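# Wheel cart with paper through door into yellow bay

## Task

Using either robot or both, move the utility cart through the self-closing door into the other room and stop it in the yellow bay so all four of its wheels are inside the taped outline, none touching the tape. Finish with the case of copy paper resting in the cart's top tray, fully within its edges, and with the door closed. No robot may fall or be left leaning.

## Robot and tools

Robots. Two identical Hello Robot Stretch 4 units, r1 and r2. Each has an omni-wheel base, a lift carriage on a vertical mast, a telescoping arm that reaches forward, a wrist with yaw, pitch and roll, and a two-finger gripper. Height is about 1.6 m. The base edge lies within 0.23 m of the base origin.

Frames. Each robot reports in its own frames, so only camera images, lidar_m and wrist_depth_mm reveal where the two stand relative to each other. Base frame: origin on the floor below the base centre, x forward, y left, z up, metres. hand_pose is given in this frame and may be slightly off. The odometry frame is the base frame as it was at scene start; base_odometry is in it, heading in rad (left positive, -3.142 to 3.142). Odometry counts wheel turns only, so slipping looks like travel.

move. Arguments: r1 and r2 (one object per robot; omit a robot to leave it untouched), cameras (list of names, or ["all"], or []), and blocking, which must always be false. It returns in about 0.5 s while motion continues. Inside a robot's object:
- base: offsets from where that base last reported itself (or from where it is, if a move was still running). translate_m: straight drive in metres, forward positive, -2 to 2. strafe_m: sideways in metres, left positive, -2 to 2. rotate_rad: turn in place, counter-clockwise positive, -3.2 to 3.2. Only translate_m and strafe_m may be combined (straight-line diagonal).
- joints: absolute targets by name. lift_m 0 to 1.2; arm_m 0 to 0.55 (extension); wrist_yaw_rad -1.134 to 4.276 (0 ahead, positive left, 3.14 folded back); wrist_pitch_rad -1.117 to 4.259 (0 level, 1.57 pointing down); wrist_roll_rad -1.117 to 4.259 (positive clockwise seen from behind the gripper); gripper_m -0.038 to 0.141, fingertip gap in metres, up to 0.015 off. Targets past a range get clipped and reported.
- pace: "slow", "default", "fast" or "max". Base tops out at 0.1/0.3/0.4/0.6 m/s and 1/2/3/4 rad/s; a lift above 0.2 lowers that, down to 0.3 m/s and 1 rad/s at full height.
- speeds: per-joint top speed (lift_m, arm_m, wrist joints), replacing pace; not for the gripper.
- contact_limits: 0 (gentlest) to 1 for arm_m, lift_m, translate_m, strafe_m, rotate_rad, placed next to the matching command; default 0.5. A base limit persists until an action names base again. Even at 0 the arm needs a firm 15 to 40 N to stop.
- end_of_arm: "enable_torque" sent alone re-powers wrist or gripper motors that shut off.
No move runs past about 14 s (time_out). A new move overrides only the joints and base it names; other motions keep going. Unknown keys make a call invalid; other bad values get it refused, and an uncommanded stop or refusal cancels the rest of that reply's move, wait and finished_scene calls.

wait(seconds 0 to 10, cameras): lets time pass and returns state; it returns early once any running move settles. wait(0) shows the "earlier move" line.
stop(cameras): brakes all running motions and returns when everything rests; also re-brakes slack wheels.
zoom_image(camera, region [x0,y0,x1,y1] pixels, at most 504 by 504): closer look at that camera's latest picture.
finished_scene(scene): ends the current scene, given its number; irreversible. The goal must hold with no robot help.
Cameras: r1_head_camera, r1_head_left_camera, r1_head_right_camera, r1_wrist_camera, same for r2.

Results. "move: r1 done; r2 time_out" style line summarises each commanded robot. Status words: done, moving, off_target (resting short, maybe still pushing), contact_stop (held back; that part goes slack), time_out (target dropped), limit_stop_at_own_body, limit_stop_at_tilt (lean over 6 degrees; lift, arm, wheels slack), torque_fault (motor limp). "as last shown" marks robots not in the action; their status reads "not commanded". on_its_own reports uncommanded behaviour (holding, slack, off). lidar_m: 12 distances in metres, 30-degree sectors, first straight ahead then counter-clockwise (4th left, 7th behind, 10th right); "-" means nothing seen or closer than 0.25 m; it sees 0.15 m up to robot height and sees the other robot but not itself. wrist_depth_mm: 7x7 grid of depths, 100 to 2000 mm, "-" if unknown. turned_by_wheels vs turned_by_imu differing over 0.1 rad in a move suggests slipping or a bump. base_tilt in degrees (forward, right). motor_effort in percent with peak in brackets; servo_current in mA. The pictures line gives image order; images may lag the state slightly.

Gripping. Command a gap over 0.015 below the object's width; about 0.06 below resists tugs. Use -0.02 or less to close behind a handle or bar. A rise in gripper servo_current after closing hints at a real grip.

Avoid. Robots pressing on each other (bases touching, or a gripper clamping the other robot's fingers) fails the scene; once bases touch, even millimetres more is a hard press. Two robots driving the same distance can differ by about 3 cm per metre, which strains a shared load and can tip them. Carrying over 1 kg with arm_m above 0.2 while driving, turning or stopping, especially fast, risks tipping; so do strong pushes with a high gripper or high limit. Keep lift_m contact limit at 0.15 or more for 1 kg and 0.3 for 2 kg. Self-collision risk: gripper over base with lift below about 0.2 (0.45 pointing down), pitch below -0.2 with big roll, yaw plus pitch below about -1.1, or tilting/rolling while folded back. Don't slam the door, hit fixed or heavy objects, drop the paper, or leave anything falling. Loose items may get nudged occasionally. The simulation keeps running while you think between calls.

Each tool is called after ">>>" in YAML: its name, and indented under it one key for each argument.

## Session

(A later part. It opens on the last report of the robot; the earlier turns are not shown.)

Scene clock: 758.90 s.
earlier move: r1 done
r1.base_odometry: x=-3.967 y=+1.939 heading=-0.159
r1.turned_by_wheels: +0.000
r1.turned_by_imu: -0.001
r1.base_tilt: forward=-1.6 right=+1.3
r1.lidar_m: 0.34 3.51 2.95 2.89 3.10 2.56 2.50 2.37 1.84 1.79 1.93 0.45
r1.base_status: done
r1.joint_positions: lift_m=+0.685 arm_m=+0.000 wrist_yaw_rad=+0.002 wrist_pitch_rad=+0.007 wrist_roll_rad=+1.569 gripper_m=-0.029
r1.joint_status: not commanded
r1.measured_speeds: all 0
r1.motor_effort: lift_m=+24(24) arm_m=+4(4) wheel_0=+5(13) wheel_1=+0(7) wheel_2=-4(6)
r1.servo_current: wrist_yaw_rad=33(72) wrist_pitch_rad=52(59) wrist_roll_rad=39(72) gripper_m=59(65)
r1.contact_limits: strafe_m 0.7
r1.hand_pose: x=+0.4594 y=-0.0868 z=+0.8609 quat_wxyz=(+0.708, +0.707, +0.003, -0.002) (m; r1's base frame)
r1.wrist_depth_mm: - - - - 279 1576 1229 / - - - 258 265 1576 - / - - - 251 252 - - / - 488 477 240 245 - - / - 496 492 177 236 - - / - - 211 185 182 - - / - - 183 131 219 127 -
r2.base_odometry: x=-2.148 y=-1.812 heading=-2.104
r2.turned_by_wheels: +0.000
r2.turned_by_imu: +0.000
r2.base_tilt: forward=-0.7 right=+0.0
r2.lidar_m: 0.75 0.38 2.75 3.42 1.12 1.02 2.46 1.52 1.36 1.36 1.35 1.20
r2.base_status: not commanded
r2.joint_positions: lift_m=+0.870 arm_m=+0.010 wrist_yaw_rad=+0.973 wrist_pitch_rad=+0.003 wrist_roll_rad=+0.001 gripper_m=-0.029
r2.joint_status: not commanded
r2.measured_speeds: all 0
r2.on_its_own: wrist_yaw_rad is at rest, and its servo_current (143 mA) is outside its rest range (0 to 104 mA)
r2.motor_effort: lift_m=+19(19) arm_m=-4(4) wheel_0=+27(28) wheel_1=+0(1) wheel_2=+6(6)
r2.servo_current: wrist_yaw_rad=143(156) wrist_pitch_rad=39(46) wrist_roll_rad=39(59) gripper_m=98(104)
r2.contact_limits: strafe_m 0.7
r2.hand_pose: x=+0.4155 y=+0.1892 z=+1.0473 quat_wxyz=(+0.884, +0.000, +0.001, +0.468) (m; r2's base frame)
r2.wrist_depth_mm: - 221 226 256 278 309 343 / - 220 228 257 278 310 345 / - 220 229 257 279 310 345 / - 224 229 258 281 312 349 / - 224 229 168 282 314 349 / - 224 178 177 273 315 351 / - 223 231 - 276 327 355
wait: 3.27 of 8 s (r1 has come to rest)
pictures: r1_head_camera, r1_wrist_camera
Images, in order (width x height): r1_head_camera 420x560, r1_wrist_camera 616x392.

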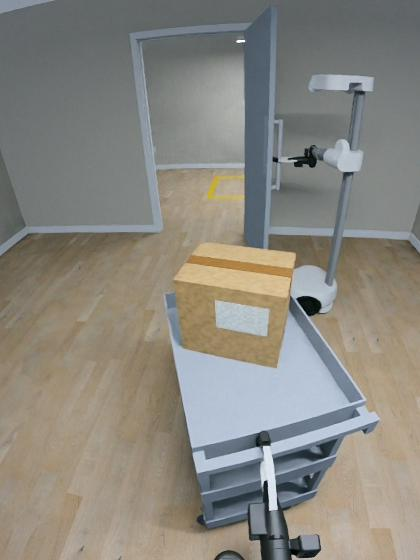

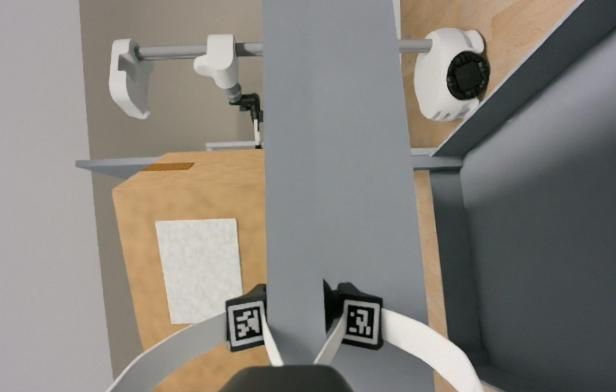

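>>> move:
  blocking: false
  r1: {"base":{"translate_m":0.4,"strafe_m":0.06},"contact_limits":{"translate_m":0.7},"pace":"slow"}

>>> wait:
  seconds: 8
  cameras: ["r1_head_camera","r1_wrist_camera"]

Scene clock: 764.87 s.
move: r1 moving
r1.base_odometry: x=-3.955 y=+1.939 heading=-0.159
r1.turned_by_wheels: +0.000
r1.turned_by_imu: +0.000
r1.base_tilt: forward=-1.6 right=+1.3
r1.lidar_m: 0.35 3.52 2.99 2.89 3.09 2.55 2.51 2.37 1.85 1.81 1.95 0.44
r1.base_status: translate_m moving; strafe_m moving
r1.joint_positions: lift_m=+0.685 arm_m=+0.000 wrist_yaw_rad=-0.001 wrist_pitch_rad=+0.007 wrist_roll_rad=+1.569 gripper_m=-0.029
r1.joint_status: not commanded
r1.measured_speeds: translate_m=+0.047 strafe_m=+0.006 rotate_rad=-0.004 lift_m=+0.000 arm_m=+0.000 wrist_yaw_rad=-0.031 wrist_pitch_rad=+0.000 wrist_roll_rad=+0.000
r1.motor_effort: lift_m=+24(24) arm_m=+4(4) wheel_0=+7(9) wheel_1=+5(8) wheel_2=-12(12)
r1.servo_current: wrist_yaw_rad=39(52) wrist_pitch_rad=52(52) wrist_roll_rad=39(72) gripper_m=52(59)
r1.contact_limits: translate_m 0.7
r1.hand_pose: x=+0.4592 y=-0.0877 z=+0.8609 quat_wxyz=(+0.708, +0.707, +0.002, -0.003) (m; r1's base frame)
r1.wrist_depth_mm: - - - - - 1661 1182 / - - - - 278 1576 - / - - - 257 259 1661 - / - - 496 243 248 - - / - 488 484 178 237 - - / - 512 207 187 181 - - / - - 182 134 216 127 -
r2.base_odometry: x=-2.148 y=-1.812 heading=-2.104
r2.turned_by_wheels: +0.000
r2.turned_by_imu: +0.000
r2.base_tilt: forward=-0.7 right=+0.0
r2.lidar_m: 0.73 0.38 2.77 3.42 1.07 1.00 2.43 1.53 1.37 1.34 1.37 1.19
r2.base_status: not commanded
r2.joint_positions: lift_m=+0.870 arm_m=+0.010 wrist_yaw_rad=+0.973 wrist_pitch_rad=+0.003 wrist_roll_rad=+0.001 gripper_m=-0.029
r2.joint_status: not commanded
r2.measured_speeds: all 0
r2.motor_effort: lift_m=+19(19) arm_m=-4(4) wheel_0=+27(27) wheel_1=+1(1) wheel_2=+6(6)
r2.servo_current: wrist_yaw_rad=143(156) wrist_pitch_rad=39(46) wrist_roll_rad=52(59) gripper_m=104(104)
r2.contact_limits: strafe_m 0.7
r2.hand_pose: x=+0.4155 y=+0.1892 z=+1.0473 quat_wxyz=(+0.884, +0.000, +0.001, +0.468) (m; r2's base frame)
r2.wrist_depth_mm: - 220 227 255 277 309 343 / - 220 227 256 278 309 345 / - 220 229 257 281 310 343 / - 224 229 258 281 312 347 / - 224 229 167 283 314 347 / - 222 178 177 274 317 351 / - 223 231 - 276 327 351
pictures: none

Scene clock: 769.67 s.
earlier move: r1 done
r1.base_odometry: x=-3.563 y=+1.935 heading=-0.159
r1.turned_by_wheels: +0.000
r1.turned_by_imu: -0.001
r1.base_tilt: forward=-1.6 right=+1.3
r1.lidar_m: 0.40 3.09 2.87 2.82 3.02 2.97 2.89 2.49 1.96 1.88 0.46 0.41
r1.base_status: done
r1.joint_positions: lift_m=+0.685 arm_m=+0.000 wrist_yaw_rad=-0.003 wrist_pitch_rad=+0.007 wrist_roll_rad=+1.569 gripper_m=-0.029
r1.joint_status: not commanded
r1.measured_speeds: all 0
r1.motor_effort: lift_m=+24(24) arm_m=+4(4) wheel_0=+2(9) wheel_1=+2(8) wheel_2=-3(13)
r1.servo_current: wrist_yaw_rad=46(72) wrist_pitch_rad=52(59) wrist_roll_rad=39(72) gripper_m=52(65)
r1.contact_limits: translate_m 0.7
r1.hand_pose: x=+0.4590 y=-0.0883 z=+0.8609 quat_wxyz=(+0.708, +0.707, +0.001, -0.003) (m; r1's base frame)
r1.wrist_depth_mm: - 1255 569 148 204 - - / - 427 433 151 210 - - / - 455 459 155 215 - - / - 544 517 158 220 - - / - - 597 162 225 820 - / - - 206 167 180 1618 - / - - 183 133 236 135 1229
r2.base_odometry: x=-2.148 y=-1.812 heading=-2.104
r2.turned_by_wheels: +0.000
r2.turned_by_imu: +0.001
r2.base_tilt: forward=-0.7 right=+0.0
r2.lidar_m: 0.74 0.36 2.75 3.41 0.74 0.65 2.47 1.54 1.33 1.35 1.33 1.20
r2.base_status: not commanded
r2.joint_positions: lift_m=+0.870 arm_m=+0.010 wrist_yaw_rad=+0.973 wrist_pitch_rad=+0.003 wrist_roll_rad=+0.001 gripper_m=-0.029
r2.joint_status: not commanded
r2.measured_speeds: all 0
r2.on_its_own: wrist_yaw_rad is at rest, and its servo_current (137 mA) is outside its rest range (0 to 104 mA)
r2.motor_effort: lift_m=+19(19) arm_m=-4(4) wheel_0=+27(28) wheel_1=+1(1) wheel_2=+6(6)
r2.servo_current: wrist_yaw_rad=137(156) wrist_pitch_rad=39(52) wrist_roll_rad=46(65) gripper_m=98(104)
r2.contact_limits: strafe_m 0.7
r2.hand_pose: x=+0.4155 y=+0.1892 z=+1.0473 quat_wxyz=(+0.884, +0.000, +0.001, +0.468) (m; r2's base frame)
r2.wrist_depth_mm: - 220 226 256 278 309 343 / - 220 228 257 277 310 342 / - 220 229 256 281 310 345 / - 224 229 258 279 312 345 / - 225 229 167 282 314 349 / - 223 177 177 274 315 351 / - 223 230 - 276 329 353
wait: 4.80 of 8 s (r1 has come to rest)
pictures: r1_head_camera, r1_wrist_camera
Images, in order (width x height): r1_head_camera 420x560, r1_wrist_camera 616x392.

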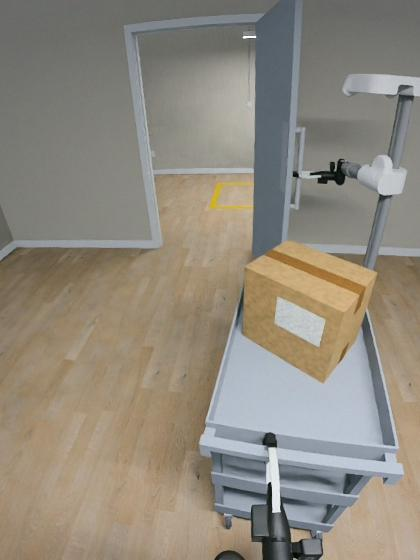

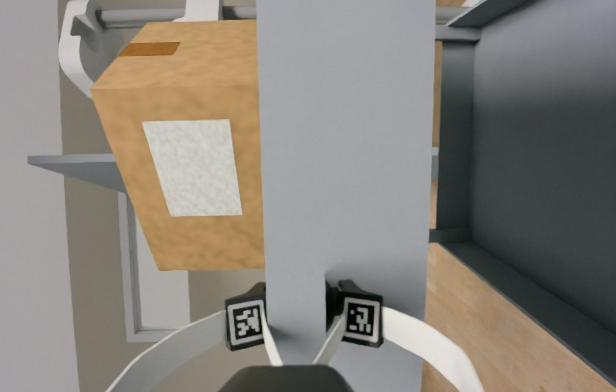

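>>> move:
  blocking: false
  r1: {"base":{"translate_m":-0.9,"strafe_m":0.5},"contact_limits":{"translate_m":0.7}}

>>> wait:
  seconds: 8
  cameras: ["r1_head_camera","r1_wrist_camera"]

Scene clock: 775.53 s.
move: r1 moving
r1.base_odometry: x=-3.591 y=+1.957 heading=-0.159
r1.turned_by_wheels: -0.001
r1.turned_by_imu: -0.001
r1.base_tilt: forward=-1.6 right=+1.3
r1.lidar_m: 0.41 3.14 2.88 2.82 2.99 2.92 2.85 2.51 1.96 1.91 0.48 0.42
r1.base_status: translate_m moving; strafe_m moving
r1.joint_positions: lift_m=+0.685 arm_m=+0.000 wrist_yaw_rad=-0.003 wrist_pitch_rad=+0.007 wrist_roll_rad=+1.569 gripper_m=-0.029
r1.joint_status: not commanded
r1.measured_speeds: translate_m=-0.121 strafe_m=+0.070 rotate_rad=+0.005 lift_m=+0.000 arm_m=+0.000 wrist_yaw_rad=+0.000 wrist_pitch_rad=+0.000 wrist_roll_rad=+0.000
r1.motor_effort: lift_m=+24(24) arm_m=-4(4) wheel_0=-14(16) wheel_1=-6(6) wheel_2=+10(10)
r1.servo_current: wrist_yaw_rad=52(65) wrist_pitch_rad=52(52) wrist_roll_rad=33(59) gripper_m=52(59)
r1.contact_limits: translate_m 0.7
r1.hand_pose: x=+0.4591 y=-0.0883 z=+0.8609 quat_wxyz=(+0.708, +0.707, +0.001, -0.003) (m; r1's base frame)
r1.wrist_depth_mm: - 1336 569 150 208 - - / - 433 433 153 213 - - / - 462 462 158 217 - - / - 544 517 160 221 - - / - - 591 164 228 - - / - - 187 177 181 1661 - / - - 183 128 238 137 1205
r2.base_odometry: x=-2.148 y=-1.812 heading=-2.104
r2.turned_by_wheels: +0.000
r2.turned_by_imu: +0.000
r2.base_tilt: forward=-0.7 right=+0.0
r2.lidar_m: 0.76 0.37 2.79 3.40 0.74 0.66 2.48 1.52 1.36 1.37 1.36 1.18
r2.base_status: not commanded
r2.joint_positions: lift_m=+0.870 arm_m=+0.010 wrist_yaw_rad=+0.973 wrist_pitch_rad=+0.003 wrist_roll_rad=+0.001 gripper_m=-0.029
r2.joint_status: not commanded
r2.measured_speeds: all 0
r2.motor_effort: lift_m=+19(19) arm_m=-4(4) wheel_0=+27(27) wheel_1=+1(1) wheel_2=+5(6)
r2.servo_current: wrist_yaw_rad=130(143) wrist_pitch_rad=46(46) wrist_roll_rad=46(52) gripper_m=98(98)
r2.contact_limits: strafe_m 0.7
r2.hand_pose: x=+0.4155 y=+0.1892 z=+1.0473 quat_wxyz=(+0.884, +0.000, +0.001, +0.468) (m; r2's base frame)
r2.wrist_depth_mm: - 221 227 256 278 310 343 / - 220 228 256 278 310 345 / - 220 228 257 279 312 343 / - 224 229 258 281 312 347 / - 224 230 167 282 315 347 / - 222 178 177 274 317 349 / - 224 231 - 277 329 353
pictures: none

Scene clock: 779.80 s.
earlier move: r1 done
r1.base_odometry: x=-4.373 y=+2.571 heading=-0.159
r1.turned_by_wheels: +0.000
r1.turned_by_imu: +0.001
r1.base_tilt: forward=-1.6 right=+1.3
r1.lidar_m: 0.44 3.15 2.43 2.38 2.55 1.99 1.93 2.11 2.36 2.29 0.43 0.38
r1.base_status: done
r1.joint_positions: lift_m=+0.685 arm_m=+0.000 wrist_yaw_rad=+0.002 wrist_pitch_rad=+0.007 wrist_roll_rad=+1.569 gripper_m=-0.029
r1.joint_status: not commanded
r1.measured_speeds: all 0
r1.motor_effort: lift_m=+24(24) arm_m=-3(4) wheel_0=-1(16) wheel_1=-1(7) wheel_2=-2(12)
r1.servo_current: wrist_yaw_rad=39(78) wrist_pitch_rad=46(59) wrist_roll_rad=52(65) gripper_m=52(59)
r1.contact_limits: translate_m 0.7
r1.hand_pose: x=+0.4594 y=-0.0869 z=+0.8609 quat_wxyz=(+0.708, +0.707, +0.003, -0.002) (m; r1's base frame)
r1.wrist_depth_mm: - 379 382 119 176 176 - / - 421 424 - 186 - - / - 504 496 - 195 - - / - - 591 - 206 - - / - - - - 220 1708 - / - - 208 165 181 1618 1281 / - - 180 - 251 136 1229
r2.base_odometry: x=-2.148 y=-1.812 heading=-2.104
r2.turned_by_wheels: +0.000
r2.turned_by_imu: +0.001
r2.base_tilt: forward=-0.7 right=+0.0
r2.lidar_m: 0.74 0.36 2.74 3.41 1.74 1.72 2.47 1.52 1.35 1.36 1.34 1.19
r2.base_status: not commanded
r2.joint_positions: lift_m=+0.870 arm_m=+0.010 wrist_yaw_rad=+0.973 wrist_pitch_rad=+0.003 wrist_roll_rad=+0.001 gripper_m=-0.029
r2.joint_status: not commanded
r2.measured_speeds: all 0
r2.on_its_own: wrist_yaw_rad is at rest, and its servo_current (124 mA) is outside its rest range (0 to 104 mA)
r2.motor_effort: lift_m=+19(19) arm_m=-4(4) wheel_0=+27(28) wheel_1=+0(1) wheel_2=+6(6)
r2.servo_current: wrist_yaw_rad=124(156) wrist_pitch_rad=46(52) wrist_roll_rad=59(59) gripper_m=98(98)
r2.contact_limits: strafe_m 0.7
r2.hand_pose: x=+0.4155 y=+0.1892 z=+1.0473 quat_wxyz=(+0.884, +0.000, +0.001, +0.468) (m; r2's base frame)
r2.wrist_depth_mm: - 221 226 256 278 310 343 / - 220 228 257 278 310 343 / - 220 229 257 281 310 347 / - 224 229 259 281 312 347 / - 224 229 167 283 315 347 / - 222 178 177 274 315 353 / - 224 230 - 277 329 353
wait: 4.27 of 8 s (r1 has come to rest)
pictures: r1_head_camera, r1_wrist_camera
Images, in order (width x height): r1_head_camera 420x560, r1_wrist_camera 616x392.

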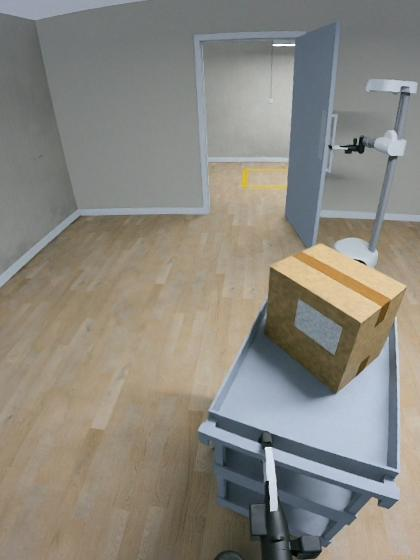

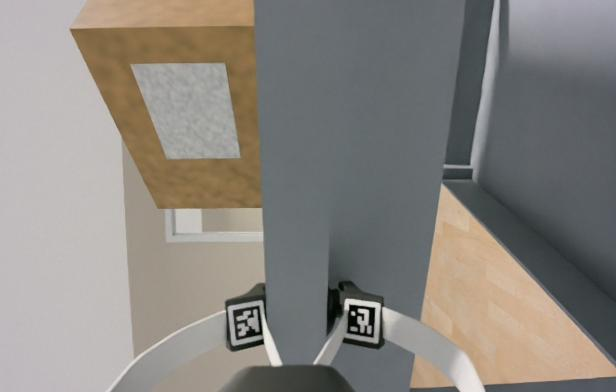

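>>> move:
  blocking: false
  r1: {"base":{"translate_m":0.02,"strafe_m":-0.2},"contact_limits":{"strafe_m":0.7},"pace":"slow"}

>>> wait:
  seconds: 8
  cameras: ["r1_head_camera","r1_wrist_camera"]

Scene clock: 784.60 s.
move: r1 moving
r1.base_odometry: x=-4.374 y=+2.557 heading=-0.159
r1.turned_by_wheels: +0.000
r1.turned_by_imu: +0.000
r1.base_tilt: forward=-1.6 right=+1.3
r1.lidar_m: 0.42 3.16 2.46 2.40 2.56 1.98 1.95 2.13 2.37 2.28 0.43 0.39
r1.base_status: translate_m moving; strafe_m moving
r1.joint_positions: lift_m=+0.685 arm_m=+0.000 wrist_yaw_rad=+0.002 wrist_pitch_rad=+0.007 wrist_roll_rad=+1.569 gripper_m=-0.029
r1.joint_status: not commanded
r1.measured_speeds: translate_m=+0.005 strafe_m=-0.053 rotate_rad=+0.006 lift_m=+0.000 arm_m=+0.000 wrist_yaw_rad=+0.000 wrist_pitch_rad=+0.000 wrist_roll_rad=+0.000
r1.motor_effort: lift_m=+24(24) arm_m=-2(2) wheel_0=+8(9) wheel_1=-5(6) wheel_2=-1(6)
r1.servo_current: wrist_yaw_rad=65(65) wrist_pitch_rad=52(59) wrist_roll_rad=33(52) gripper_m=59(59)
r1.contact_limits: strafe_m 0.7
r1.hand_pose: x=+0.4594 y=-0.0869 z=+0.8609 quat_wxyz=(+0.708, +0.707, +0.003, -0.002) (m; r1's base frame)
r1.wrist_depth_mm: - 377 379 116 172 173 - / - 424 424 121 182 - - / - 512 500 - 193 - - / - - 603 - 205 - - / - - - - 220 1708 - / - - - - 183 1618 1205 / - - 177 150 251 136 1229
r2.base_odometry: x=-2.148 y=-1.812 heading=-2.104
r2.turned_by_wheels: +0.000
r2.turned_by_imu: +0.000
r2.base_tilt: forward=-0.7 right=+0.0
r2.lidar_m: 0.70 0.39 2.75 3.41 1.76 1.71 2.50 1.51 1.33 1.36 1.36 1.20
r2.base_status: not commanded
r2.joint_positions: lift_m=+0.870 arm_m=+0.010 wrist_yaw_rad=+0.973 wrist_pitch_rad=+0.003 wrist_roll_rad=+0.001 gripper_m=-0.029
r2.joint_status: not commanded
r2.measured_speeds: all 0
r2.motor_effort: lift_m=+19(19) arm_m=-4(4) wheel_0=+27(27) wheel_1=+1(1) wheel_2=+5(6)
r2.servo_current: wrist_yaw_rad=137(150) wrist_pitch_rad=46(46) wrist_roll_rad=46(59) gripper_m=91(98)
r2.contact_limits: strafe_m 0.7
r2.hand_pose: x=+0.4155 y=+0.1892 z=+1.0473 quat_wxyz=(+0.884, +0.000, +0.001, +0.468) (m; r2's base frame)
r2.wrist_depth_mm: - 220 227 256 277 309 343 / - 220 227 257 278 309 343 / - 220 229 257 279 312 345 / - 224 230 259 281 314 345 / - 225 229 168 281 315 349 / - 222 177 177 273 319 351 / - 223 231 - 276 327 353
pictures: none

Scene clock: 787.30 s.
earlier move: r1 done
r1.base_odometry: x=-4.385 y=+2.371 heading=-0.159
r1.turned_by_wheels: +0.000
r1.turned_by_imu: -0.001
r1.base_tilt: forward=-1.6 right=+1.3
r1.lidar_m: 0.40 3.39 2.65 2.57 2.60 2.02 1.98 2.18 2.15 2.12 0.54 0.41
r1.base_status: done
r1.joint_positions: lift_m=+0.685 arm_m=+0.000 wrist_yaw_rad=+0.002 wrist_pitch_rad=+0.007 wrist_roll_rad=+1.569 gripper_m=-0.029
r1.joint_status: not commanded
r1.measured_speeds: all 0
r1.motor_effort: lift_m=+24(24) arm_m=-1(2) wheel_0=+5(13) wheel_1=-3(6) wheel_2=-3(6)
r1.servo_current: wrist_yaw_rad=46(72) wrist_pitch_rad=52(59) wrist_roll_rad=52(72) gripper_m=59(65)
r1.contact_limits: strafe_m 0.7
r1.hand_pose: x=+0.4595 y=-0.0868 z=+0.8609 quat_wxyz=(+0.708, +0.707, +0.003, -0.002) (m; r1's base frame)
r1.wrist_depth_mm: - - - 152 209 - - / - 455 455 154 213 - - / - 452 455 215 218 - - / - 530 508 160 223 - - / - - 574 164 226 - - / - - 213 184 182 1756 - / - - 177 - 235 135 1229
r2.base_odometry: x=-2.148 y=-1.812 heading=-2.104
r2.turned_by_wheels: +0.000
r2.turned_by_imu: +0.000
r2.base_tilt: forward=-0.7 right=+0.0
r2.lidar_m: 0.74 0.36 2.74 3.43 1.72 1.56 2.45 1.51 1.34 1.36 1.38 1.19
r2.base_status: not commanded
r2.joint_positions: lift_m=+0.870 arm_m=+0.010 wrist_yaw_rad=+0.973 wrist_pitch_rad=+0.003 wrist_roll_rad=+0.001 gripper_m=-0.029
r2.joint_status: not commanded
r2.measured_speeds: all 0
r2.on_its_own: wrist_yaw_rad is at rest, and its servo_current (143 mA) is outside its rest range (0 to 104 mA)
r2.motor_effort: lift_m=+19(19) arm_m=-4(4) wheel_0=+27(28) wheel_1=+0(1) wheel_2=+6(6)
r2.servo_current: wrist_yaw_rad=143(156) wrist_pitch_rad=52(52) wrist_roll_rad=52(65) gripper_m=91(104)
r2.contact_limits: strafe_m 0.7
r2.hand_pose: x=+0.4155 y=+0.1892 z=+1.0473 quat_wxyz=(+0.884, +0.000, +0.001, +0.468) (m; r2's base frame)
r2.wrist_depth_mm: - 221 227 255 278 309 345 / - 219 227 257 278 309 343 / - 220 228 257 281 310 345 / - 224 230 258 279 314 347 / - 224 229 168 282 314 351 / - 222 178 177 276 317 353 / - 222 231 - 277 329 353
wait: 2.70 of 8 s (r1 has come to rest)
pictures: r1_head_camera, r1_wrist_camera
Images, in order (width x height): r1_head_camera 420x560, r1_wrist_camera 616x392.

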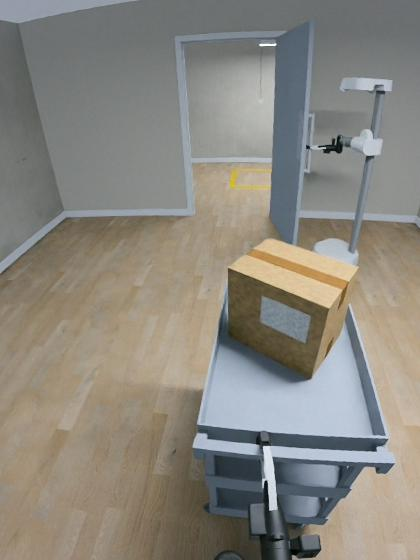

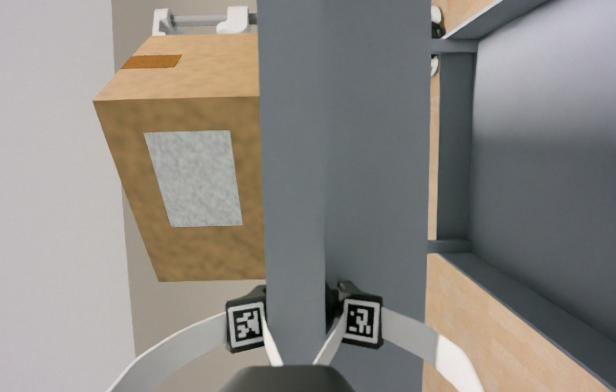

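>>> move:
  blocking: false
  r1: {"joints":{"gripper_m":0.11}}

>>> wait:
  seconds: 2

>>> move:
  blocking: false
  r1: {"base":{"translate_m":-0.14}}

>>> wait:
  seconds: 3

>>> move:
  blocking: false
  r1: {"base":{"strafe_m":-0.09}}

>>> wait:
  seconds: 3
  cameras: ["r1_head_camera","r1_wrist_camera"]

Scene clock: 800.23 s.
move: r1 moving
r1.base_odometry: x=-4.385 y=+2.371 heading=-0.159
r1.turned_by_wheels: +0.000
r1.turned_by_imu: +0.000
r1.base_tilt: forward=-1.6 right=+1.3
r1.lidar_m: 0.40 3.41 2.64 2.57 2.59 2.02 1.99 2.18 2.17 2.11 2.28 0.41
r1.base_status: not commanded
r1.joint_positions: lift_m=+0.685 arm_m=+0.000 wrist_yaw_rad=+0.002 wrist_pitch_rad=+0.007 wrist_roll_rad=+1.569 gripper_m=-0.004
r1.joint_status: gripper_m moving
r1.measured_speeds: all 0
r1.motor_effort: lift_m=+24(24) arm_m=+0(0) wheel_0=+4(5) wheel_1=-3(3) wheel_2=-3(3)
r1.servo_current: wrist_yaw_rad=59(59) wrist_pitch_rad=46(52) wrist_roll_rad=52(72) gripper_m=65(65)
r1.contact_limits: strafe_m 0.7
r1.hand_pose: x=+0.4595 y=-0.0868 z=+0.8609 quat_wxyz=(+0.708, +0.707, +0.003, -0.002) (m; r1's base frame)
r1.wrist_depth_mm: - - - 213 214 - - / - 473 466 216 217 - - / - 455 459 163 221 - - / - 530 512 164 227 - - / - - 574 167 231 - - / - - - 187 185 1756 - / - - 181 140 239 1397 1281
r2.base_odometry: x=-2.148 y=-1.812 heading=-2.104
r2.turned_by_wheels: +0.000
r2.turned_by_imu: +0.000
r2.base_tilt: forward=-0.7 right=+0.0
r2.lidar_m: 0.72 0.38 2.77 3.43 1.70 1.58 2.45 1.52 1.34 1.35 1.37 1.19
r2.base_status: not commanded
r2.joint_positions: lift_m=+0.870 arm_m=+0.010 wrist_yaw_rad=+0.973 wrist_pitch_rad=+0.003 wrist_roll_rad=+0.001 gripper_m=-0.029
r2.joint_status: not commanded
r2.measured_speeds: all 0
r2.motor_effort: lift_m=+19(19) arm_m=-4(4) wheel_0=+27(27) wheel_1=+1(1) wheel_2=+5(6)
r2.servo_current: wrist_yaw_rad=150(156) wrist_pitch_rad=46(46) wrist_roll_rad=39(59) gripper_m=91(98)
r2.contact_limits: strafe_m 0.7
r2.hand_pose: x=+0.4155 y=+0.1892 z=+1.0473 quat_wxyz=(+0.884, +0.000, +0.001, +0.468) (m; r2's base frame)
r2.wrist_depth_mm: - 220 226 256 278 309 343 / - 219 228 256 279 310 345 / - 221 229 256 279 309 345 / - 224 229 258 281 312 347 / - 225 230 168 282 314 347 / - 223 178 177 274 315 351 / - 223 231 - 277 330 355
pictures: none

Scene clock: 801.83 s.
earlier move: r1 done
r1.base_odometry: x=-4.385 y=+2.371 heading=-0.159
r1.turned_by_wheels: +0.000
r1.turned_by_imu: +0.000
r1.base_tilt: forward=-1.6 right=+1.3
r1.lidar_m: 0.39 3.42 2.66 2.56 2.59 2.04 1.99 2.18 2.14 2.12 0.55 0.43
r1.base_status: not commanded
r1.joint_positions: lift_m=+0.685 arm_m=+0.000 wrist_yaw_rad=+0.000 wrist_pitch_rad=+0.007 wrist_roll_rad=+1.569 gripper_m=+0.110
r1.joint_status: all done
r1.measured_speeds: all 0
r1.motor_effort: lift_m=+24(24) arm_m=+1(1) wheel_0=+4(5) wheel_1=-3(3) wheel_2=-3(3)
r1.servo_current: wrist_yaw_rad=59(65) wrist_pitch_rad=52(65) wrist_roll_rad=39(72) gripper_m=39(104)
r1.contact_limits: strafe_m 0.7
r1.hand_pose: x=+0.4593 y=-0.0873 z=+0.8609 quat_wxyz=(+0.708, +0.707, +0.003, -0.002) (m; r1's base frame)
r1.wrist_depth_mm: - - - 228 228 1708 - / - 609 521 171 232 - - / - 466 462 231 235 - - / - 530 508 236 236 - - / - - 569 178 240 - - / - - 206 179 191 1756 - / - - 184 154 245 1537 1308
r2.base_odometry: x=-2.148 y=-1.812 heading=-2.104
r2.turned_by_wheels: +0.000
r2.turned_by_imu: +0.000
r2.base_tilt: forward=-0.7 right=+0.0
r2.lidar_m: 0.72 0.36 2.77 3.41 1.69 1.57 2.45 1.53 1.35 1.35 1.36 1.19
r2.base_status: not commanded
r2.joint_positions: lift_m=+0.870 arm_m=+0.010 wrist_yaw_rad=+0.973 wrist_pitch_rad=+0.003 wrist_roll_rad=+0.001 gripper_m=-0.029
r2.joint_status: not commanded
r2.measured_speeds: all 0
r2.on_its_own: wrist_yaw_rad is at rest, and its servo_current (130 mA) is outside its rest range (0 to 104 mA)
r2.motor_effort: lift_m=+19(19) arm_m=-4(4) wheel_0=+27(28) wheel_1=+0(1) wheel_2=+6(6)
r2.servo_current: wrist_yaw_rad=130(156) wrist_pitch_rad=39(46) wrist_roll_rad=52(59) gripper_m=91(98)
r2.contact_limits: strafe_m 0.7
r2.hand_pose: x=+0.4155 y=+0.1892 z=+1.0473 quat_wxyz=(+0.884, +0.000, +0.001, +0.468) (m; r2's base frame)
r2.wrist_depth_mm: - 221 227 255 278 310 343 / - 220 228 257 279 309 343 / - 220 229 257 279 310 343 / - 224 229 258 281 314 347 / - 224 231 168 282 314 349 / - 223 178 177 276 319 351 / - 223 230 - 274 327 351
wait: 1.60 of 2 s (r1 has come to rest)
pictures: none

Scene clock: 802.33 s.
move: r1 moving
r1.base_odometry: x=-4.415 y=+2.375 heading=-0.160
r1.turned_by_wheels: +0.000
r1.turned_by_imu: +0.000
r1.base_tilt: forward=-1.6 right=+1.3
r1.lidar_m: 0.42 3.39 2.67 2.58 2.53 2.01 1.96 2.15 2.15 2.12 2.24 0.44
r1.base_status: translate_m moving
r1.joint_positions: lift_m=+0.685 arm_m=+0.000 wrist_yaw_rad=+0.000 wrist_pitch_rad=+0.002 wrist_roll_rad=+1.569 gripper_m=+0.110
r1.joint_status: not commanded
r1.measured_speeds: translate_m=-0.121 strafe_m=+0.000 rotate_rad=-0.003 lift_m=+0.000 arm_m=+0.000 wrist_yaw_rad=+0.000 wrist_pitch_rad=+0.000 wrist_roll_rad=+0.000
r1.motor_effort: lift_m=+21(24) arm_m=+1(1) wheel_0=-5(8) wheel_1=-7(7) wheel_2=+9(9)
r1.servo_current: wrist_yaw_rad=39(59) wrist_pitch_rad=46(52) wrist_roll_rad=33(65) gripper_m=39(52)
r1.hand_pose: x=+0.4593 y=-0.0873 z=+0.8624 quat_wxyz=(+0.708, +0.707, +0.001, -0.001) (m; r1's base frame)
r1.wrist_depth_mm: - - - 244 244 1921 - / - 564 496 191 248 - - / - 508 496 251 253 - - / - - 549 256 257 - - / - - 609 260 263 - - / - - - 263 195 574 - / - - - 136 272 1808 1255
r2.base_odometry: x=-2.148 y=-1.812 heading=-2.104
r2.turned_by_wheels: +0.000
r2.turned_by_imu: +0.000
r2.base_tilt: forward=-0.7 right=+0.0
r2.lidar_m: 0.74 0.38 2.76 3.42 1.68 1.56 2.44 1.51 1.34 1.35 1.37 1.18
r2.base_status: not commanded
r2.joint_positions: lift_m=+0.870 arm_m=+0.010 wrist_yaw_rad=+0.973 wrist_pitch_rad=+0.003 wrist_roll_rad=+0.001 gripper_m=-0.029
r2.joint_status: not commanded
r2.measured_speeds: all 0
r2.motor_effort: lift_m=+19(19) arm_m=-4(4) wheel_0=+27(27) wheel_1=+0(1) wheel_2=+5(6)
r2.servo_current: wrist_yaw_rad=143(143) wrist_pitch_rad=46(46) wrist_roll_rad=52(59) gripper_m=91(98)
r2.contact_limits: strafe_m 0.7
r2.hand_pose: x=+0.4155 y=+0.1892 z=+1.0473 quat_wxyz=(+0.884, +0.000, +0.001, +0.468) (m; r2's base frame)
r2.wrist_depth_mm: - 220 226 255 279 310 343 / - 220 228 256 278 310 345 / - 220 229 258 281 312 347 / - 224 229 259 281 312 347 / - 224 229 167 283 315 349 / - 224 178 177 276 317 349 / - 224 232 - 274 329 353
pictures: none

Scene clock: 803.63 s.
earlier move: r1 done
r1.base_odometry: x=-4.523 y=+2.393 heading=-0.160
r1.turned_by_wheels: +0.000
r1.turned_by_imu: +0.000
r1.base_tilt: forward=-1.6 right=+1.3
r1.lidar_m: 0.54 3.43 2.66 2.58 2.41 1.90 1.85 2.02 2.16 2.12 2.22 0.55
r1.base_status: done
r1.joint_positions: lift_m=+0.685 arm_m=+0.000 wrist_yaw_rad=+0.000 wrist_pitch_rad=+0.002 wrist_roll_rad=+1.569 gripper_m=+0.110
r1.joint_status: not commanded
r1.measured_speeds: all 0
r1.motor_effort: lift_m=+21(24) arm_m=+1(1) wheel_0=-3(8) wheel_1=-2(7) wheel_2=+0(9)
r1.servo_current: wrist_yaw_rad=46(65) wrist_pitch_rad=46(52) wrist_roll_rad=46(65) gripper_m=46(52)
r1.hand_pose: x=+0.4593 y=-0.0873 z=+0.8624 quat_wxyz=(+0.708, +0.707, +0.001, -0.001) (m; r1's base frame)
r1.wrist_depth_mm: - - - - - 1863 - / - - 683 298 - - - / - - 585 580 - - - / - - 654 640 - - - / - - 741 715 379 - - / - - - - 196 211 - / - - - 136 397 399 415
r2.base_odometry: x=-2.148 y=-1.812 heading=-2.104
r2.turned_by_wheels: +0.000
r2.turned_by_imu: +0.000
r2.base_tilt: forward=-0.7 right=+0.0
r2.lidar_m: 0.76 0.37 2.76 3.44 1.67 1.58 2.42 1.51 1.35 1.36 1.36 1.20
r2.base_status: not commanded
r2.joint_positions: lift_m=+0.870 arm_m=+0.010 wrist_yaw_rad=+0.973 wrist_pitch_rad=+0.003 wrist_roll_rad=+0.001 gripper_m=-0.029
r2.joint_status: not commanded
r2.measured_speeds: all 0
r2.on_its_own: wrist_yaw_rad is at rest, and its servo_current (137 mA) is outside its rest range (0 to 104 mA)
r2.motor_effort: lift_m=+19(19) arm_m=-4(4) wheel_0=+27(28) wheel_1=+0(1) wheel_2=+6(6)
r2.servo_current: wrist_yaw_rad=137(156) wrist_pitch_rad=39(46) wrist_roll_rad=52(59) gripper_m=91(98)
r2.contact_limits: strafe_m 0.7
r2.hand_pose: x=+0.4155 y=+0.1892 z=+1.0473 quat_wxyz=(+0.884, +0.000, +0.001, +0.468) (m; r2's base frame)
r2.wrist_depth_mm: - 220 226 256 277 310 342 / - 220 227 257 278 309 345 / - 220 228 258 278 314 345 / - 224 229 258 281 314 345 / - 224 230 167 282 314 349 / - 222 178 177 274 315 351 / - 222 231 - 276 329 353
wait: 1.30 of 3 s (r1 has come to rest)
pictures: none

Scene clock: 804.13 s.
move: r1 moving
r1.base_odometry: x=-4.529 y=+2.357 heading=-0.159
r1.turned_by_wheels: +0.000
r1.turned_by_imu: +0.000
r1.base_tilt: forward=-1.6 right=+1.3
r1.lidar_m: 0.49 3.50 2.72 2.62 2.40 1.90 1.86 2.02 2.12 2.05 2.20 0.54
r1.base_status: strafe_m moving
r1.joint_positions: lift_m=+0.685 arm_m=+0.000 wrist_yaw_rad=+0.000 wrist_pitch_rad=+0.002 wrist_roll_rad=+1.569 gripper_m=+0.110
r1.joint_status: not commanded
r1.measured_speeds: translate_m=+0.000 strafe_m=-0.141 rotate_rad=+0.001 lift_m=+0.000 arm_m=+0.000 wrist_yaw_rad=+0.000 wrist_pitch_rad=+0.000 wrist_roll_rad=+0.000
r1.motor_effort: lift_m=+21(21) arm_m=+1(2) wheel_0=+11(11) wheel_1=-9(11) wheel_2=+0(1)
r1.servo_current: wrist_yaw_rad=46(72) wrist_pitch_rad=46(46) wrist_roll_rad=46(46) gripper_m=46(46)
r1.hand_pose: x=+0.4593 y=-0.0873 z=+0.8624 quat_wxyz=(+0.708, +0.707, +0.001, -0.001) (m; r1's base frame)
r1.wrist_depth_mm: - - - - - 1808 - / - - 715 296 - - - / - - 591 300 - - - / - - 640 615 - - - / - - 715 683 373 - - / - - - - 195 210 - / - - - 136 418 1499 424
r2.base_odometry: x=-2.148 y=-1.812 heading=-2.104
r2.turned_by_wheels: +0.000
r2.turned_by_imu: +0.000
r2.base_tilt: forward=-0.7 right=+0.0
r2.lidar_m: 0.73 0.38 2.77 3.40 1.70 1.58 2.46 1.51 1.35 1.35 1.35 1.19
r2.base_status: not commanded
r2.joint_positions: lift_m=+0.870 arm_m=+0.010 wrist_yaw_rad=+0.973 wrist_pitch_rad=+0.003 wrist_roll_rad=+0.001 gripper_m=-0.029
r2.joint_status: not commanded
r2.measured_speeds: all 0
r2.motor_effort: lift_m=+19(19) arm_m=-4(4) wheel_0=+27(27) wheel_1=+1(1) wheel_2=+5(6)
r2.servo_current: wrist_yaw_rad=137(150) wrist_pitch_rad=46(46) wrist_roll_rad=52(59) gripper_m=91(98)
r2.contact_limits: strafe_m 0.7
r2.hand_pose: x=+0.4155 y=+0.1892 z=+1.0473 quat_wxyz=(+0.884, +0.000, +0.001, +0.468) (m; r2's base frame)
r2.wrist_depth_mm: - 220 228 256 277 310 343 / - 220 228 257 278 309 343 / - 220 229 257 278 312 345 / - 223 229 259 281 312 345 / - 225 230 167 282 314 351 / - 222 178 176 274 315 349 / - 222 231 - 277 329 353
pictures: none

Scene clock: 805.03 s.
earlier move: r1 done
r1.base_odometry: x=-4.537 y=+2.304 heading=-0.160
r1.turned_by_wheels: +0.000
r1.turned_by_imu: +0.000
r1.base_tilt: forward=-1.5 right=+1.3
r1.lidar_m: 0.52 3.53 2.75 2.67 2.45 1.88 1.87 2.05 2.04 2.02 2.18 0.55
r1.base_status: done
r1.joint_positions: lift_m=+0.685 arm_m=+0.000 wrist_yaw_rad=+0.000 wrist_pitch_rad=+0.002 wrist_roll_rad=+1.569 gripper_m=+0.110
r1.joint_status: not commanded
r1.measured_speeds: all 0
r1.motor_effort: lift_m=+21(21) arm_m=+2(2) wheel_0=+1(11) wheel_1=+0(11) wheel_2=+0(1)
r1.servo_current: wrist_yaw_rad=52(72) wrist_pitch_rad=46(46) wrist_roll_rad=52(72) gripper_m=46(52)
r1.hand_pose: x=+0.4593 y=-0.0873 z=+0.8624 quat_wxyz=(+0.708, +0.707, +0.001, -0.001) (m; r1's base frame)
r1.wrist_depth_mm: - - - 286 349 355 355 / - - - - - 1863 - / - - 676 297 - - - / - - 585 580 - - - / - - 661 634 368 - - / - - 723 310 196 - - / - - - 136 - 1756 -
r2.base_odometry: x=-2.148 y=-1.812 heading=-2.104
r2.turned_by_wheels: +0.000
r2.turned_by_imu: +0.000
r2.base_tilt: forward=-0.6 right=+0.0
r2.lidar_m: 0.75 0.35 2.78 3.42 1.66 1.56 2.48 1.52 1.32 1.34 1.34 1.19
r2.base_status: not commanded
r2.joint_positions: lift_m=+0.870 arm_m=+0.010 wrist_yaw_rad=+0.973 wrist_pitch_rad=+0.003 wrist_roll_rad=+0.001 gripper_m=-0.029
r2.joint_status: not commanded
r2.measured_speeds: all 0
r2.on_its_own: wrist_yaw_rad is at rest, and its servo_current (130 mA) is outside its rest range (0 to 104 mA)
r2.motor_effort: lift_m=+19(19) arm_m=-4(4) wheel_0=+27(27) wheel_1=+0(1) wheel_2=+6(6)
r2.servo_current: wrist_yaw_rad=130(150) wrist_pitch_rad=46(52) wrist_roll_rad=52(59) gripper_m=98(98)
r2.contact_limits: strafe_m 0.7
r2.hand_pose: x=+0.4155 y=+0.1892 z=+1.0473 quat_wxyz=(+0.884, +0.000, +0.001, +0.468) (m; r2's base frame)
r2.wrist_depth_mm: - 220 227 255 277 309 345 / - 220 228 257 279 309 343 / - 220 229 258 279 310 345 / - 224 229 258 281 312 345 / - 224 230 167 282 314 347 / - 222 178 177 274 315 351 / - 223 231 - 276 327 353
wait: 0.90 of 3 s (r1 has come to rest)
pictures: r1_head_camera, r1_wrist_camera
Images, in order (width x height): r1_head_camera 420x560, r1_wrist_camera 616x392.

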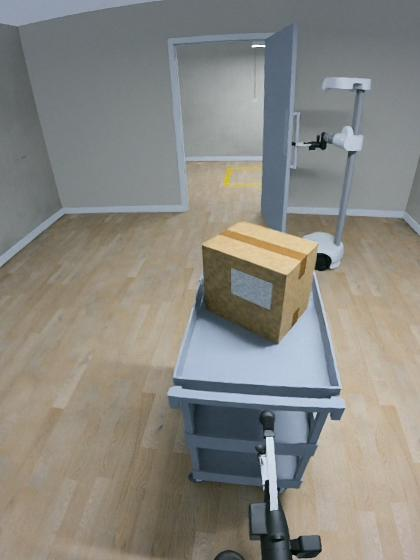

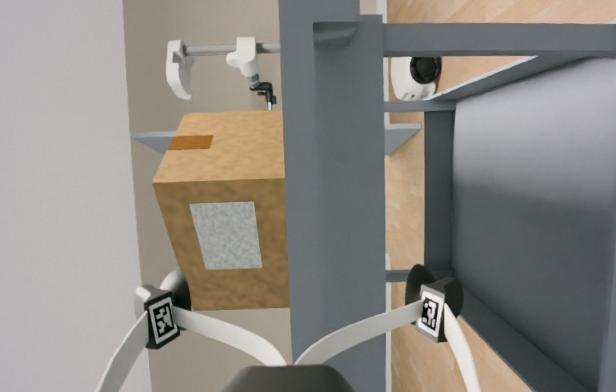

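>>> move:
  blocking: false
  r1: {"base":{"translate_m":0.138},"pace":"slow"}

>>> wait:
  seconds: 4

>>> move:
  blocking: false
  r1: {"joints":{"gripper_m":-0.03}}

>>> wait:
  seconds: 3
  cameras: ["r1_head_camera","r1_wrist_camera"]

Scene clock: 811.87 s.
move: r1 moving
r1.base_odometry: x=-4.525 y=+2.302 heading=-0.159
r1.turned_by_wheels: +0.000
r1.turned_by_imu: +0.000
r1.base_tilt: forward=-1.5 right=+1.3
r1.lidar_m: 0.50 0.57 2.77 2.66 2.46 1.89 1.86 2.05 2.05 2.02 2.15 0.53
r1.base_status: translate_m moving
r1.joint_positions: lift_m=+0.685 arm_m=+0.000 wrist_yaw_rad=+0.000 wrist_pitch_rad=+0.002 wrist_roll_rad=+1.569 gripper_m=+0.110
r1.joint_status: not commanded
r1.measured_speeds: translate_m=+0.048 strafe_m=+0.000 rotate_rad=+0.000 lift_m=+0.000 arm_m=+0.000 wrist_yaw_rad=+0.000 wrist_pitch_rad=+0.000 wrist_roll_rad=+0.000
r1.motor_effort: lift_m=+21(21) arm_m=+3(3) wheel_0=+5(6) wheel_1=+4(5) wheel_2=-6(7)
r1.servo_current: wrist_yaw_rad=72(72) wrist_pitch_rad=39(52) wrist_roll_rad=46(52) gripper_m=39(52)
r1.hand_pose: x=+0.4593 y=-0.0873 z=+0.8624 quat_wxyz=(+0.708, +0.707, +0.001, -0.001) (m; r1's base frame)
r1.wrist_depth_mm: - - - 277 338 342 362 / - - - - - 1708 - / - - 647 283 - - - / - - 585 569 - - - / - - 647 627 355 - - / - - 699 707 195 - - / - - - 136 - 1756 -
r2.base_odometry: x=-2.148 y=-1.812 heading=-2.104
r2.turned_by_wheels: +0.000
r2.turned_by_imu: +0.000
r2.base_tilt: forward=-0.6 right=+0.0
r2.lidar_m: 0.72 0.37 2.80 3.44 1.69 1.56 2.44 1.53 1.35 1.35 1.34 1.18
r2.base_status: not commanded
r2.joint_positions: lift_m=+0.870 arm_m=+0.010 wrist_yaw_rad=+0.973 wrist_pitch_rad=+0.003 wrist_roll_rad=+0.001 gripper_m=-0.029
r2.joint_status: not commanded
r2.measured_speeds: all 0
r2.motor_effort: lift_m=+19(19) arm_m=-4(4) wheel_0=+27(28) wheel_1=+0(1) wheel_2=+6(6)
r2.servo_current: wrist_yaw_rad=130(143) wrist_pitch_rad=39(46) wrist_roll_rad=59(59) gripper_m=91(104)
r2.contact_limits: strafe_m 0.7
r2.hand_pose: x=+0.4155 y=+0.1892 z=+1.0473 quat_wxyz=(+0.884, +0.000, +0.001, +0.468) (m; r2's base frame)
r2.wrist_depth_mm: - 220 226 255 277 309 345 / - 220 228 256 278 309 343 / - 220 229 257 279 312 343 / - 223 229 258 281 314 345 / - 224 229 167 282 314 349 / - 223 178 177 274 315 349 / - 222 232 - 277 329 353
pictures: none

Scene clock: 814.03 s.
earlier move: r1 done
r1.base_odometry: x=-4.401 y=+2.282 heading=-0.159
r1.turned_by_wheels: +0.000
r1.turned_by_imu: +0.000
r1.base_tilt: forward=-1.6 right=+1.3
r1.lidar_m: 0.40 0.44 2.76 2.65 2.60 2.02 1.99 2.19 2.08 2.02 2.18 0.43
r1.base_status: done
r1.joint_positions: lift_m=+0.685 arm_m=+0.000 wrist_yaw_rad=+0.000 wrist_pitch_rad=+0.002 wrist_roll_rad=+1.570 gripper_m=+0.110
r1.joint_status: not commanded
r1.measured_speeds: all 0
r1.motor_effort: lift_m=+21(21) arm_m=+4(4) wheel_0=+3(8) wheel_1=+2(7) wheel_2=-3(7)
r1.servo_current: wrist_yaw_rad=46(72) wrist_pitch_rad=39(52) wrist_roll_rad=46(72) gripper_m=46(52)
r1.hand_pose: x=+0.4593 y=-0.0873 z=+0.8624 quat_wxyz=(+0.708, +0.707, +0.001, -0.001) (m; r1's base frame)
r1.wrist_depth_mm: - - - 230 230 1618 1229 / - - - 231 232 1661 - / - - 535 233 234 - - / - 473 466 235 236 - - / - - 517 178 237 - - / - - 554 179 212 - - / - - - 145 243 1808 -
r2.base_odometry: x=-2.148 y=-1.812 heading=-2.104
r2.turned_by_wheels: +0.000
r2.turned_by_imu: +0.000
r2.base_tilt: forward=-0.7 right=+0.0
r2.lidar_m: 0.72 0.39 2.80 3.41 1.66 1.55 2.47 1.52 1.35 1.36 1.33 1.20
r2.base_status: not commanded
r2.joint_positions: lift_m=+0.870 arm_m=+0.010 wrist_yaw_rad=+0.973 wrist_pitch_rad=+0.003 wrist_roll_rad=+0.001 gripper_m=-0.029
r2.joint_status: not commanded
r2.measured_speeds: all 0
r2.on_its_own: wrist_yaw_rad is at rest, and its servo_current (130 mA) is outside its rest range (0 to 104 mA)
r2.motor_effort: lift_m=+19(19) arm_m=-4(4) wheel_0=+27(28) wheel_1=+1(1) wheel_2=+6(6)
r2.servo_current: wrist_yaw_rad=130(156) wrist_pitch_rad=46(46) wrist_roll_rad=52(59) gripper_m=98(104)
r2.contact_limits: strafe_m 0.7
r2.hand_pose: x=+0.4155 y=+0.1892 z=+1.0473 quat_wxyz=(+0.884, +0.000, +0.001, +0.468) (m; r2's base frame)
r2.wrist_depth_mm: - 221 227 255 278 310 343 / - 220 227 257 278 310 343 / - 220 229 257 281 310 345 / - 223 229 258 281 312 345 / - 224 230 168 283 314 347 / - 223 178 177 274 317 353 / - 222 231 - 276 329 353
wait: 2.17 of 4 s (r1 has come to rest)
pictures: none

Scene clock: 814.53 s.
move: r1 moving
r1.base_odometry: x=-4.401 y=+2.282 heading=-0.159
r1.turned_by_wheels: +0.000
r1.turned_by_imu: +0.000
r1.base_tilt: forward=-1.6 right=+1.3
r1.lidar_m: 0.39 0.42 2.76 2.66 2.59 2.01 2.00 2.19 2.09 2.00 2.19 0.41
r1.base_status: not commanded
r1.joint_positions: lift_m=+0.685 arm_m=+0.000 wrist_yaw_rad=+0.000 wrist_pitch_rad=+0.002 wrist_roll_rad=+1.570 gripper_m=+0.095
r1.joint_status: gripper_m moving
r1.measured_speeds: translate_m=+0.000 strafe_m=+0.000 rotate_rad=+0.000 lift_m=+0.000 arm_m=+0.000 wrist_yaw_rad=+0.000 wrist_pitch_rad=+0.003 wrist_roll_rad=+0.000
r1.motor_effort: lift_m=+21(21) arm_m=+3(4) wheel_0=+3(3) wheel_1=+2(2) wheel_2=-3(3)
r1.servo_current: wrist_yaw_rad=52(59) wrist_pitch_rad=39(52) wrist_roll_rad=52(59) gripper_m=91(91)
r1.hand_pose: x=+0.4593 y=-0.0873 z=+0.8624 quat_wxyz=(+0.708, +0.707, +0.001, -0.001) (m; r1's base frame)
r1.wrist_depth_mm: - - - 229 230 1708 1205 / - - - 233 233 1708 - / - - 535 234 236 - - / - 473 462 236 236 - - / - - 512 178 239 - - / - - 216 179 211 - - / - - - 140 242 1618 -
r2.base_odometry: x=-2.148 y=-1.812 heading=-2.104
r2.turned_by_wheels: +0.000
r2.turned_by_imu: +0.000
r2.base_tilt: forward=-0.7 right=+0.0
r2.lidar_m: 0.73 0.37 2.80 3.45 1.67 1.55 2.46 1.53 1.35 1.35 1.36 1.21
r2.base_status: not commanded
r2.joint_positions: lift_m=+0.870 arm_m=+0.010 wrist_yaw_rad=+0.973 wrist_pitch_rad=+0.003 wrist_roll_rad=+0.001 gripper_m=-0.029
r2.joint_status: not commanded
r2.measured_speeds: all 0
r2.motor_effort: lift_m=+19(19) arm_m=-4(4) wheel_0=+27(27) wheel_1=+1(1) wheel_2=+6(6)
r2.servo_current: wrist_yaw_rad=130(150) wrist_pitch_rad=39(46) wrist_roll_rad=52(52) gripper_m=98(98)
r2.contact_limits: strafe_m 0.7
r2.hand_pose: x=+0.4155 y=+0.1892 z=+1.0473 quat_wxyz=(+0.884, +0.000, +0.001, +0.468) (m; r2's base frame)
r2.wrist_depth_mm: - 221 227 256 278 310 345 / - 220 228 256 279 309 345 / - 220 228 257 279 310 345 / - 224 229 258 281 314 345 / - 225 229 167 282 314 349 / - 222 178 177 276 315 351 / - 223 230 - 276 329 353
pictures: none

Scene clock: 816.13 s.
earlier move: r1 done
r1.base_odometry: x=-4.401 y=+2.282 heading=-0.159
r1.turned_by_wheels: +0.000
r1.turned_by_imu: +0.000
r1.base_tilt: forward=-1.6 right=+1.3
r1.lidar_m: 0.39 0.42 2.76 2.67 2.62 2.06 1.99 2.19 2.08 2.02 2.17 0.42
r1.base_status: not commanded
r1.joint_positions: lift_m=+0.685 arm_m=+0.000 wrist_yaw_rad=+0.000 wrist_pitch_rad=+0.007 wrist_roll_rad=+1.570 gripper_m=-0.029
r1.joint_status: all done
r1.measured_speeds: all 0
r1.motor_effort: lift_m=+21(21) arm_m=-4(4) wheel_0=+1(4) wheel_1=+1(2) wheel_2=+0(3)
r1.servo_current: wrist_yaw_rad=52(72) wrist_pitch_rad=52(59) wrist_roll_rad=46(65) gripper_m=78(195)
r1.hand_pose: x=+0.4593 y=-0.0873 z=+0.8610 quat_wxyz=(+0.708, +0.707, +0.003, -0.002) (m; r1's base frame)
r1.wrist_depth_mm: - - - 213 214 1576 - / - - - 159 218 - - / - 508 484 220 222 - - / - 469 466 165 226 - - / - - 521 167 229 - - / - - 187 193 182 - - / - - - 143 237 140 -
r2.base_odometry: x=-2.148 y=-1.812 heading=-2.104
r2.turned_by_wheels: +0.000
r2.turned_by_imu: +0.000
r2.base_tilt: forward=-0.6 right=+0.0
r2.lidar_m: 0.70 0.37 2.77 3.39 1.69 1.55 2.45 1.53 1.34 1.38 1.36 1.21
r2.base_status: not commanded
r2.joint_positions: lift_m=+0.870 arm_m=+0.010 wrist_yaw_rad=+0.973 wrist_pitch_rad=+0.003 wrist_roll_rad=+0.001 gripper_m=-0.029
r2.joint_status: not commanded
r2.measured_speeds: all 0
r2.on_its_own: wrist_yaw_rad is at rest, and its servo_current (137 mA) is outside its rest range (0 to 104 mA)
r2.motor_effort: lift_m=+19(19) arm_m=-4(4) wheel_0=+27(28) wheel_1=+1(1) wheel_2=+5(6)
r2.servo_current: wrist_yaw_rad=137(150) wrist_pitch_rad=39(52) wrist_roll_rad=52(59) gripper_m=98(104)
r2.contact_limits: strafe_m 0.7
r2.hand_pose: x=+0.4155 y=+0.1892 z=+1.0473 quat_wxyz=(+0.884, +0.000, +0.001, +0.468) (m; r2's base frame)
r2.wrist_depth_mm: - 222 227 257 278 309 343 / - 220 227 257 278 309 343 / - 220 228 257 279 310 345 / - 224 229 259 281 312 347 / - 224 229 167 282 315 347 / - 223 178 177 276 315 351 / - 223 231 - 276 327 353
wait: 1.60 of 3 s (r1 has come to rest)
pictures: r1_head_camera, r1_wrist_camera
Images, in order (width x height): r1_head_camera 420x560, r1_wrist_camera 616x392.

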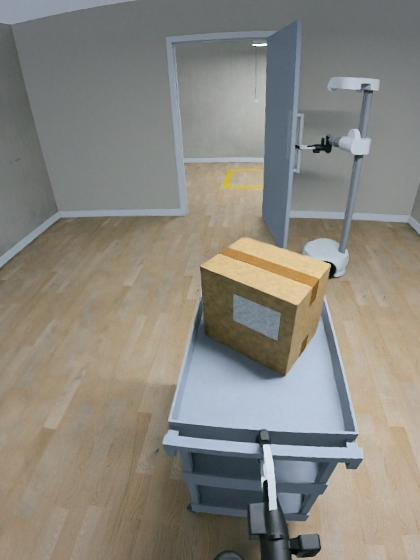

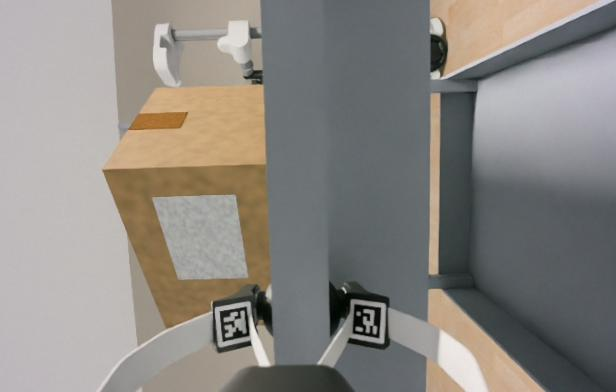

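>>> move:
  blocking: false
  r1: {"base":{"translate_m":0.2,"strafe_m":-0.12},"contact_limits":{"translate_m":0.7},"pace":"slow"}

>>> wait:
  seconds: 8
  cameras: ["r1_head_camera","r1_wrist_camera"]

Scene clock: 832.47 s.
move: r1 moving
r1.base_odometry: x=-4.390 y=+2.273 heading=-0.160
r1.turned_by_wheels: +0.000
r1.turned_by_imu: -0.001
r1.base_tilt: forward=-1.6 right=+1.3
r1.lidar_m: 0.39 0.42 2.77 2.65 2.65 2.04 2.02 2.18 2.06 2.02 2.16 0.43
r1.base_status: translate_m moving; strafe_m moving
r1.joint_positions: lift_m=+0.685 arm_m=+0.000 wrist_yaw_rad=+0.000 wrist_pitch_rad=+0.007 wrist_roll_rad=+1.570 gripper_m=-0.029
r1.joint_status: not commanded
r1.measured_speeds: translate_m=+0.050 strafe_m=-0.029 rotate_rad=+0.001 lift_m=+0.000 arm_m=+0.000 wrist_yaw_rad=+0.000 wrist_pitch_rad=+0.000 wrist_roll_rad=+0.000
r1.motor_effort: lift_m=+21(21) arm_m=+4(4) wheel_0=+8(10) wheel_1=-3(4) wheel_2=-8(9)
r1.servo_current: wrist_yaw_rad=52(59) wrist_pitch_rad=52(59) wrist_roll_rad=52(52) gripper_m=65(72)
r1.contact_limits: translate_m 0.7
r1.hand_pose: x=+0.4593 y=-0.0873 z=+0.8610 quat_wxyz=(+0.708, +0.707, +0.003, -0.002) (m; r1's base frame)
r1.wrist_depth_mm: - - - 212 215 1618 - / - - - 158 217 - - / - 517 492 220 221 - - / - 459 455 162 224 - - / - 535 512 165 226 - - / - - 539 185 182 - - / - - 180 - 235 135 -
r2.base_odometry: x=-2.148 y=-1.812 heading=-2.104
r2.turned_by_wheels: +0.000
r2.turned_by_imu: +0.000
r2.base_tilt: forward=-0.7 right=+0.0
r2.lidar_m: 0.71 0.38 2.78 3.41 1.67 1.56 2.47 1.54 1.36 1.37 1.36 1.19
r2.base_status: not commanded
r2.joint_positions: lift_m=+0.870 arm_m=+0.010 wrist_yaw_rad=+0.973 wrist_pitch_rad=+0.003 wrist_roll_rad=+0.001 gripper_m=-0.029
r2.joint_status: not commanded
r2.measured_speeds: all 0
r2.motor_effort: lift_m=+19(19) arm_m=-4(4) wheel_0=+27(27) wheel_1=+1(1) wheel_2=+5(6)
r2.servo_current: wrist_yaw_rad=150(150) wrist_pitch_rad=46(52) wrist_roll_rad=46(65) gripper_m=98(104)
r2.contact_limits: strafe_m 0.7
r2.hand_pose: x=+0.4155 y=+0.1892 z=+1.0473 quat_wxyz=(+0.884, +0.000, +0.001, +0.468) (m; r2's base frame)
r2.wrist_depth_mm: - 221 226 256 277 309 343 / - 220 228 257 278 310 343 / - 220 228 256 279 312 345 / - 223 229 258 281 314 345 / - 224 229 167 282 314 349 / - 223 178 177 276 317 353 / - 223 231 - 277 330 355
pictures: none

Scene clock: 835.47 s.
earlier move: r1 done
r1.base_odometry: x=-4.223 y=+2.132 heading=-0.160
r1.turned_by_wheels: +0.000
r1.turned_by_imu: -0.001
r1.base_tilt: forward=-1.6 right=+1.3
r1.lidar_m: 0.34 0.36 2.85 2.78 2.88 2.26 2.19 2.39 1.95 1.92 2.06 0.42
r1.base_status: done
r1.joint_positions: lift_m=+0.685 arm_m=+0.000 wrist_yaw_rad=-0.002 wrist_pitch_rad=+0.007 wrist_roll_rad=+1.570 gripper_m=-0.029
r1.joint_status: not commanded
r1.measured_speeds: all 0
r1.motor_effort: lift_m=+21(21) arm_m=+4(5) wheel_0=+4(10) wheel_1=-3(6) wheel_2=-3(12)
r1.servo_current: wrist_yaw_rad=46(72) wrist_pitch_rad=52(65) wrist_roll_rad=59(72) gripper_m=52(72)
r1.contact_limits: translate_m 0.7
r1.hand_pose: x=+0.4590 y=-0.0880 z=+0.8610 quat_wxyz=(+0.708, +0.707, +0.002, -0.003) (m; r1's base frame)
r1.wrist_depth_mm: - - - 200 271 291 1060 / - - - 255 259 1661 1229 / - - - 248 251 1808 - / - - 574 238 242 - - / - 466 462 176 235 - - / - 492 208 186 182 - - / - 521 183 130 220 127 -
r2.base_odometry: x=-2.148 y=-1.812 heading=-2.104
r2.turned_by_wheels: +0.000
r2.turned_by_imu: +0.000
r2.base_tilt: forward=-0.6 right=+0.0
r2.lidar_m: 0.75 0.37 2.77 3.43 1.49 1.35 2.45 1.52 1.34 1.35 1.36 1.22
r2.base_status: not commanded
r2.joint_positions: lift_m=+0.870 arm_m=+0.010 wrist_yaw_rad=+0.973 wrist_pitch_rad=+0.003 wrist_roll_rad=+0.001 gripper_m=-0.029
r2.joint_status: not commanded
r2.measured_speeds: all 0
r2.on_its_own: wrist_yaw_rad is at rest, and its servo_current (143 mA) is outside its rest range (0 to 104 mA)
r2.motor_effort: lift_m=+19(19) arm_m=-4(4) wheel_0=+27(28) wheel_1=+0(1) wheel_2=+5(6)
r2.servo_current: wrist_yaw_rad=143(150) wrist_pitch_rad=39(52) wrist_roll_rad=46(65) gripper_m=98(104)
r2.contact_limits: strafe_m 0.7
r2.hand_pose: x=+0.4155 y=+0.1892 z=+1.0473 quat_wxyz=(+0.884, +0.000, +0.001, +0.468) (m; r2's base frame)
r2.wrist_depth_mm: - 220 226 255 277 310 343 / - 220 229 257 278 309 343 / - 220 229 258 278 310 345 / - 224 229 258 281 312 345 / - 225 229 168 281 315 351 / - 223 178 177 276 317 351 / - 223 231 - 276 327 355
wait: 3.00 of 8 s (r1 has come to rest)
pictures: r1_head_camera, r1_wrist_camera
Images, in order (width x height): r1_head_camera 420x560, r1_wrist_camera 616x392.

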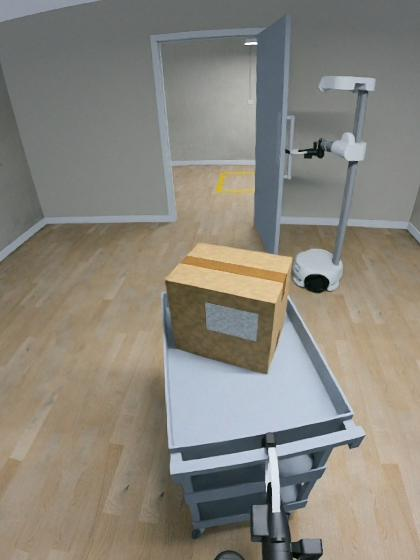

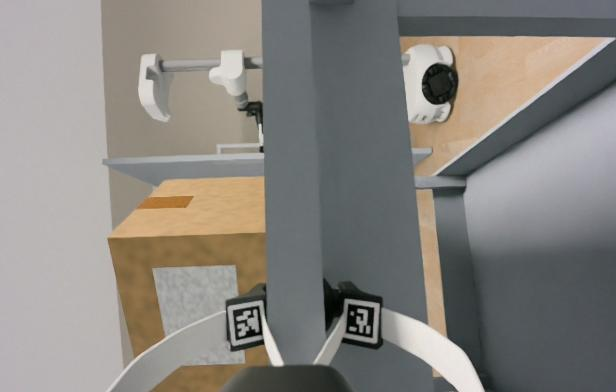

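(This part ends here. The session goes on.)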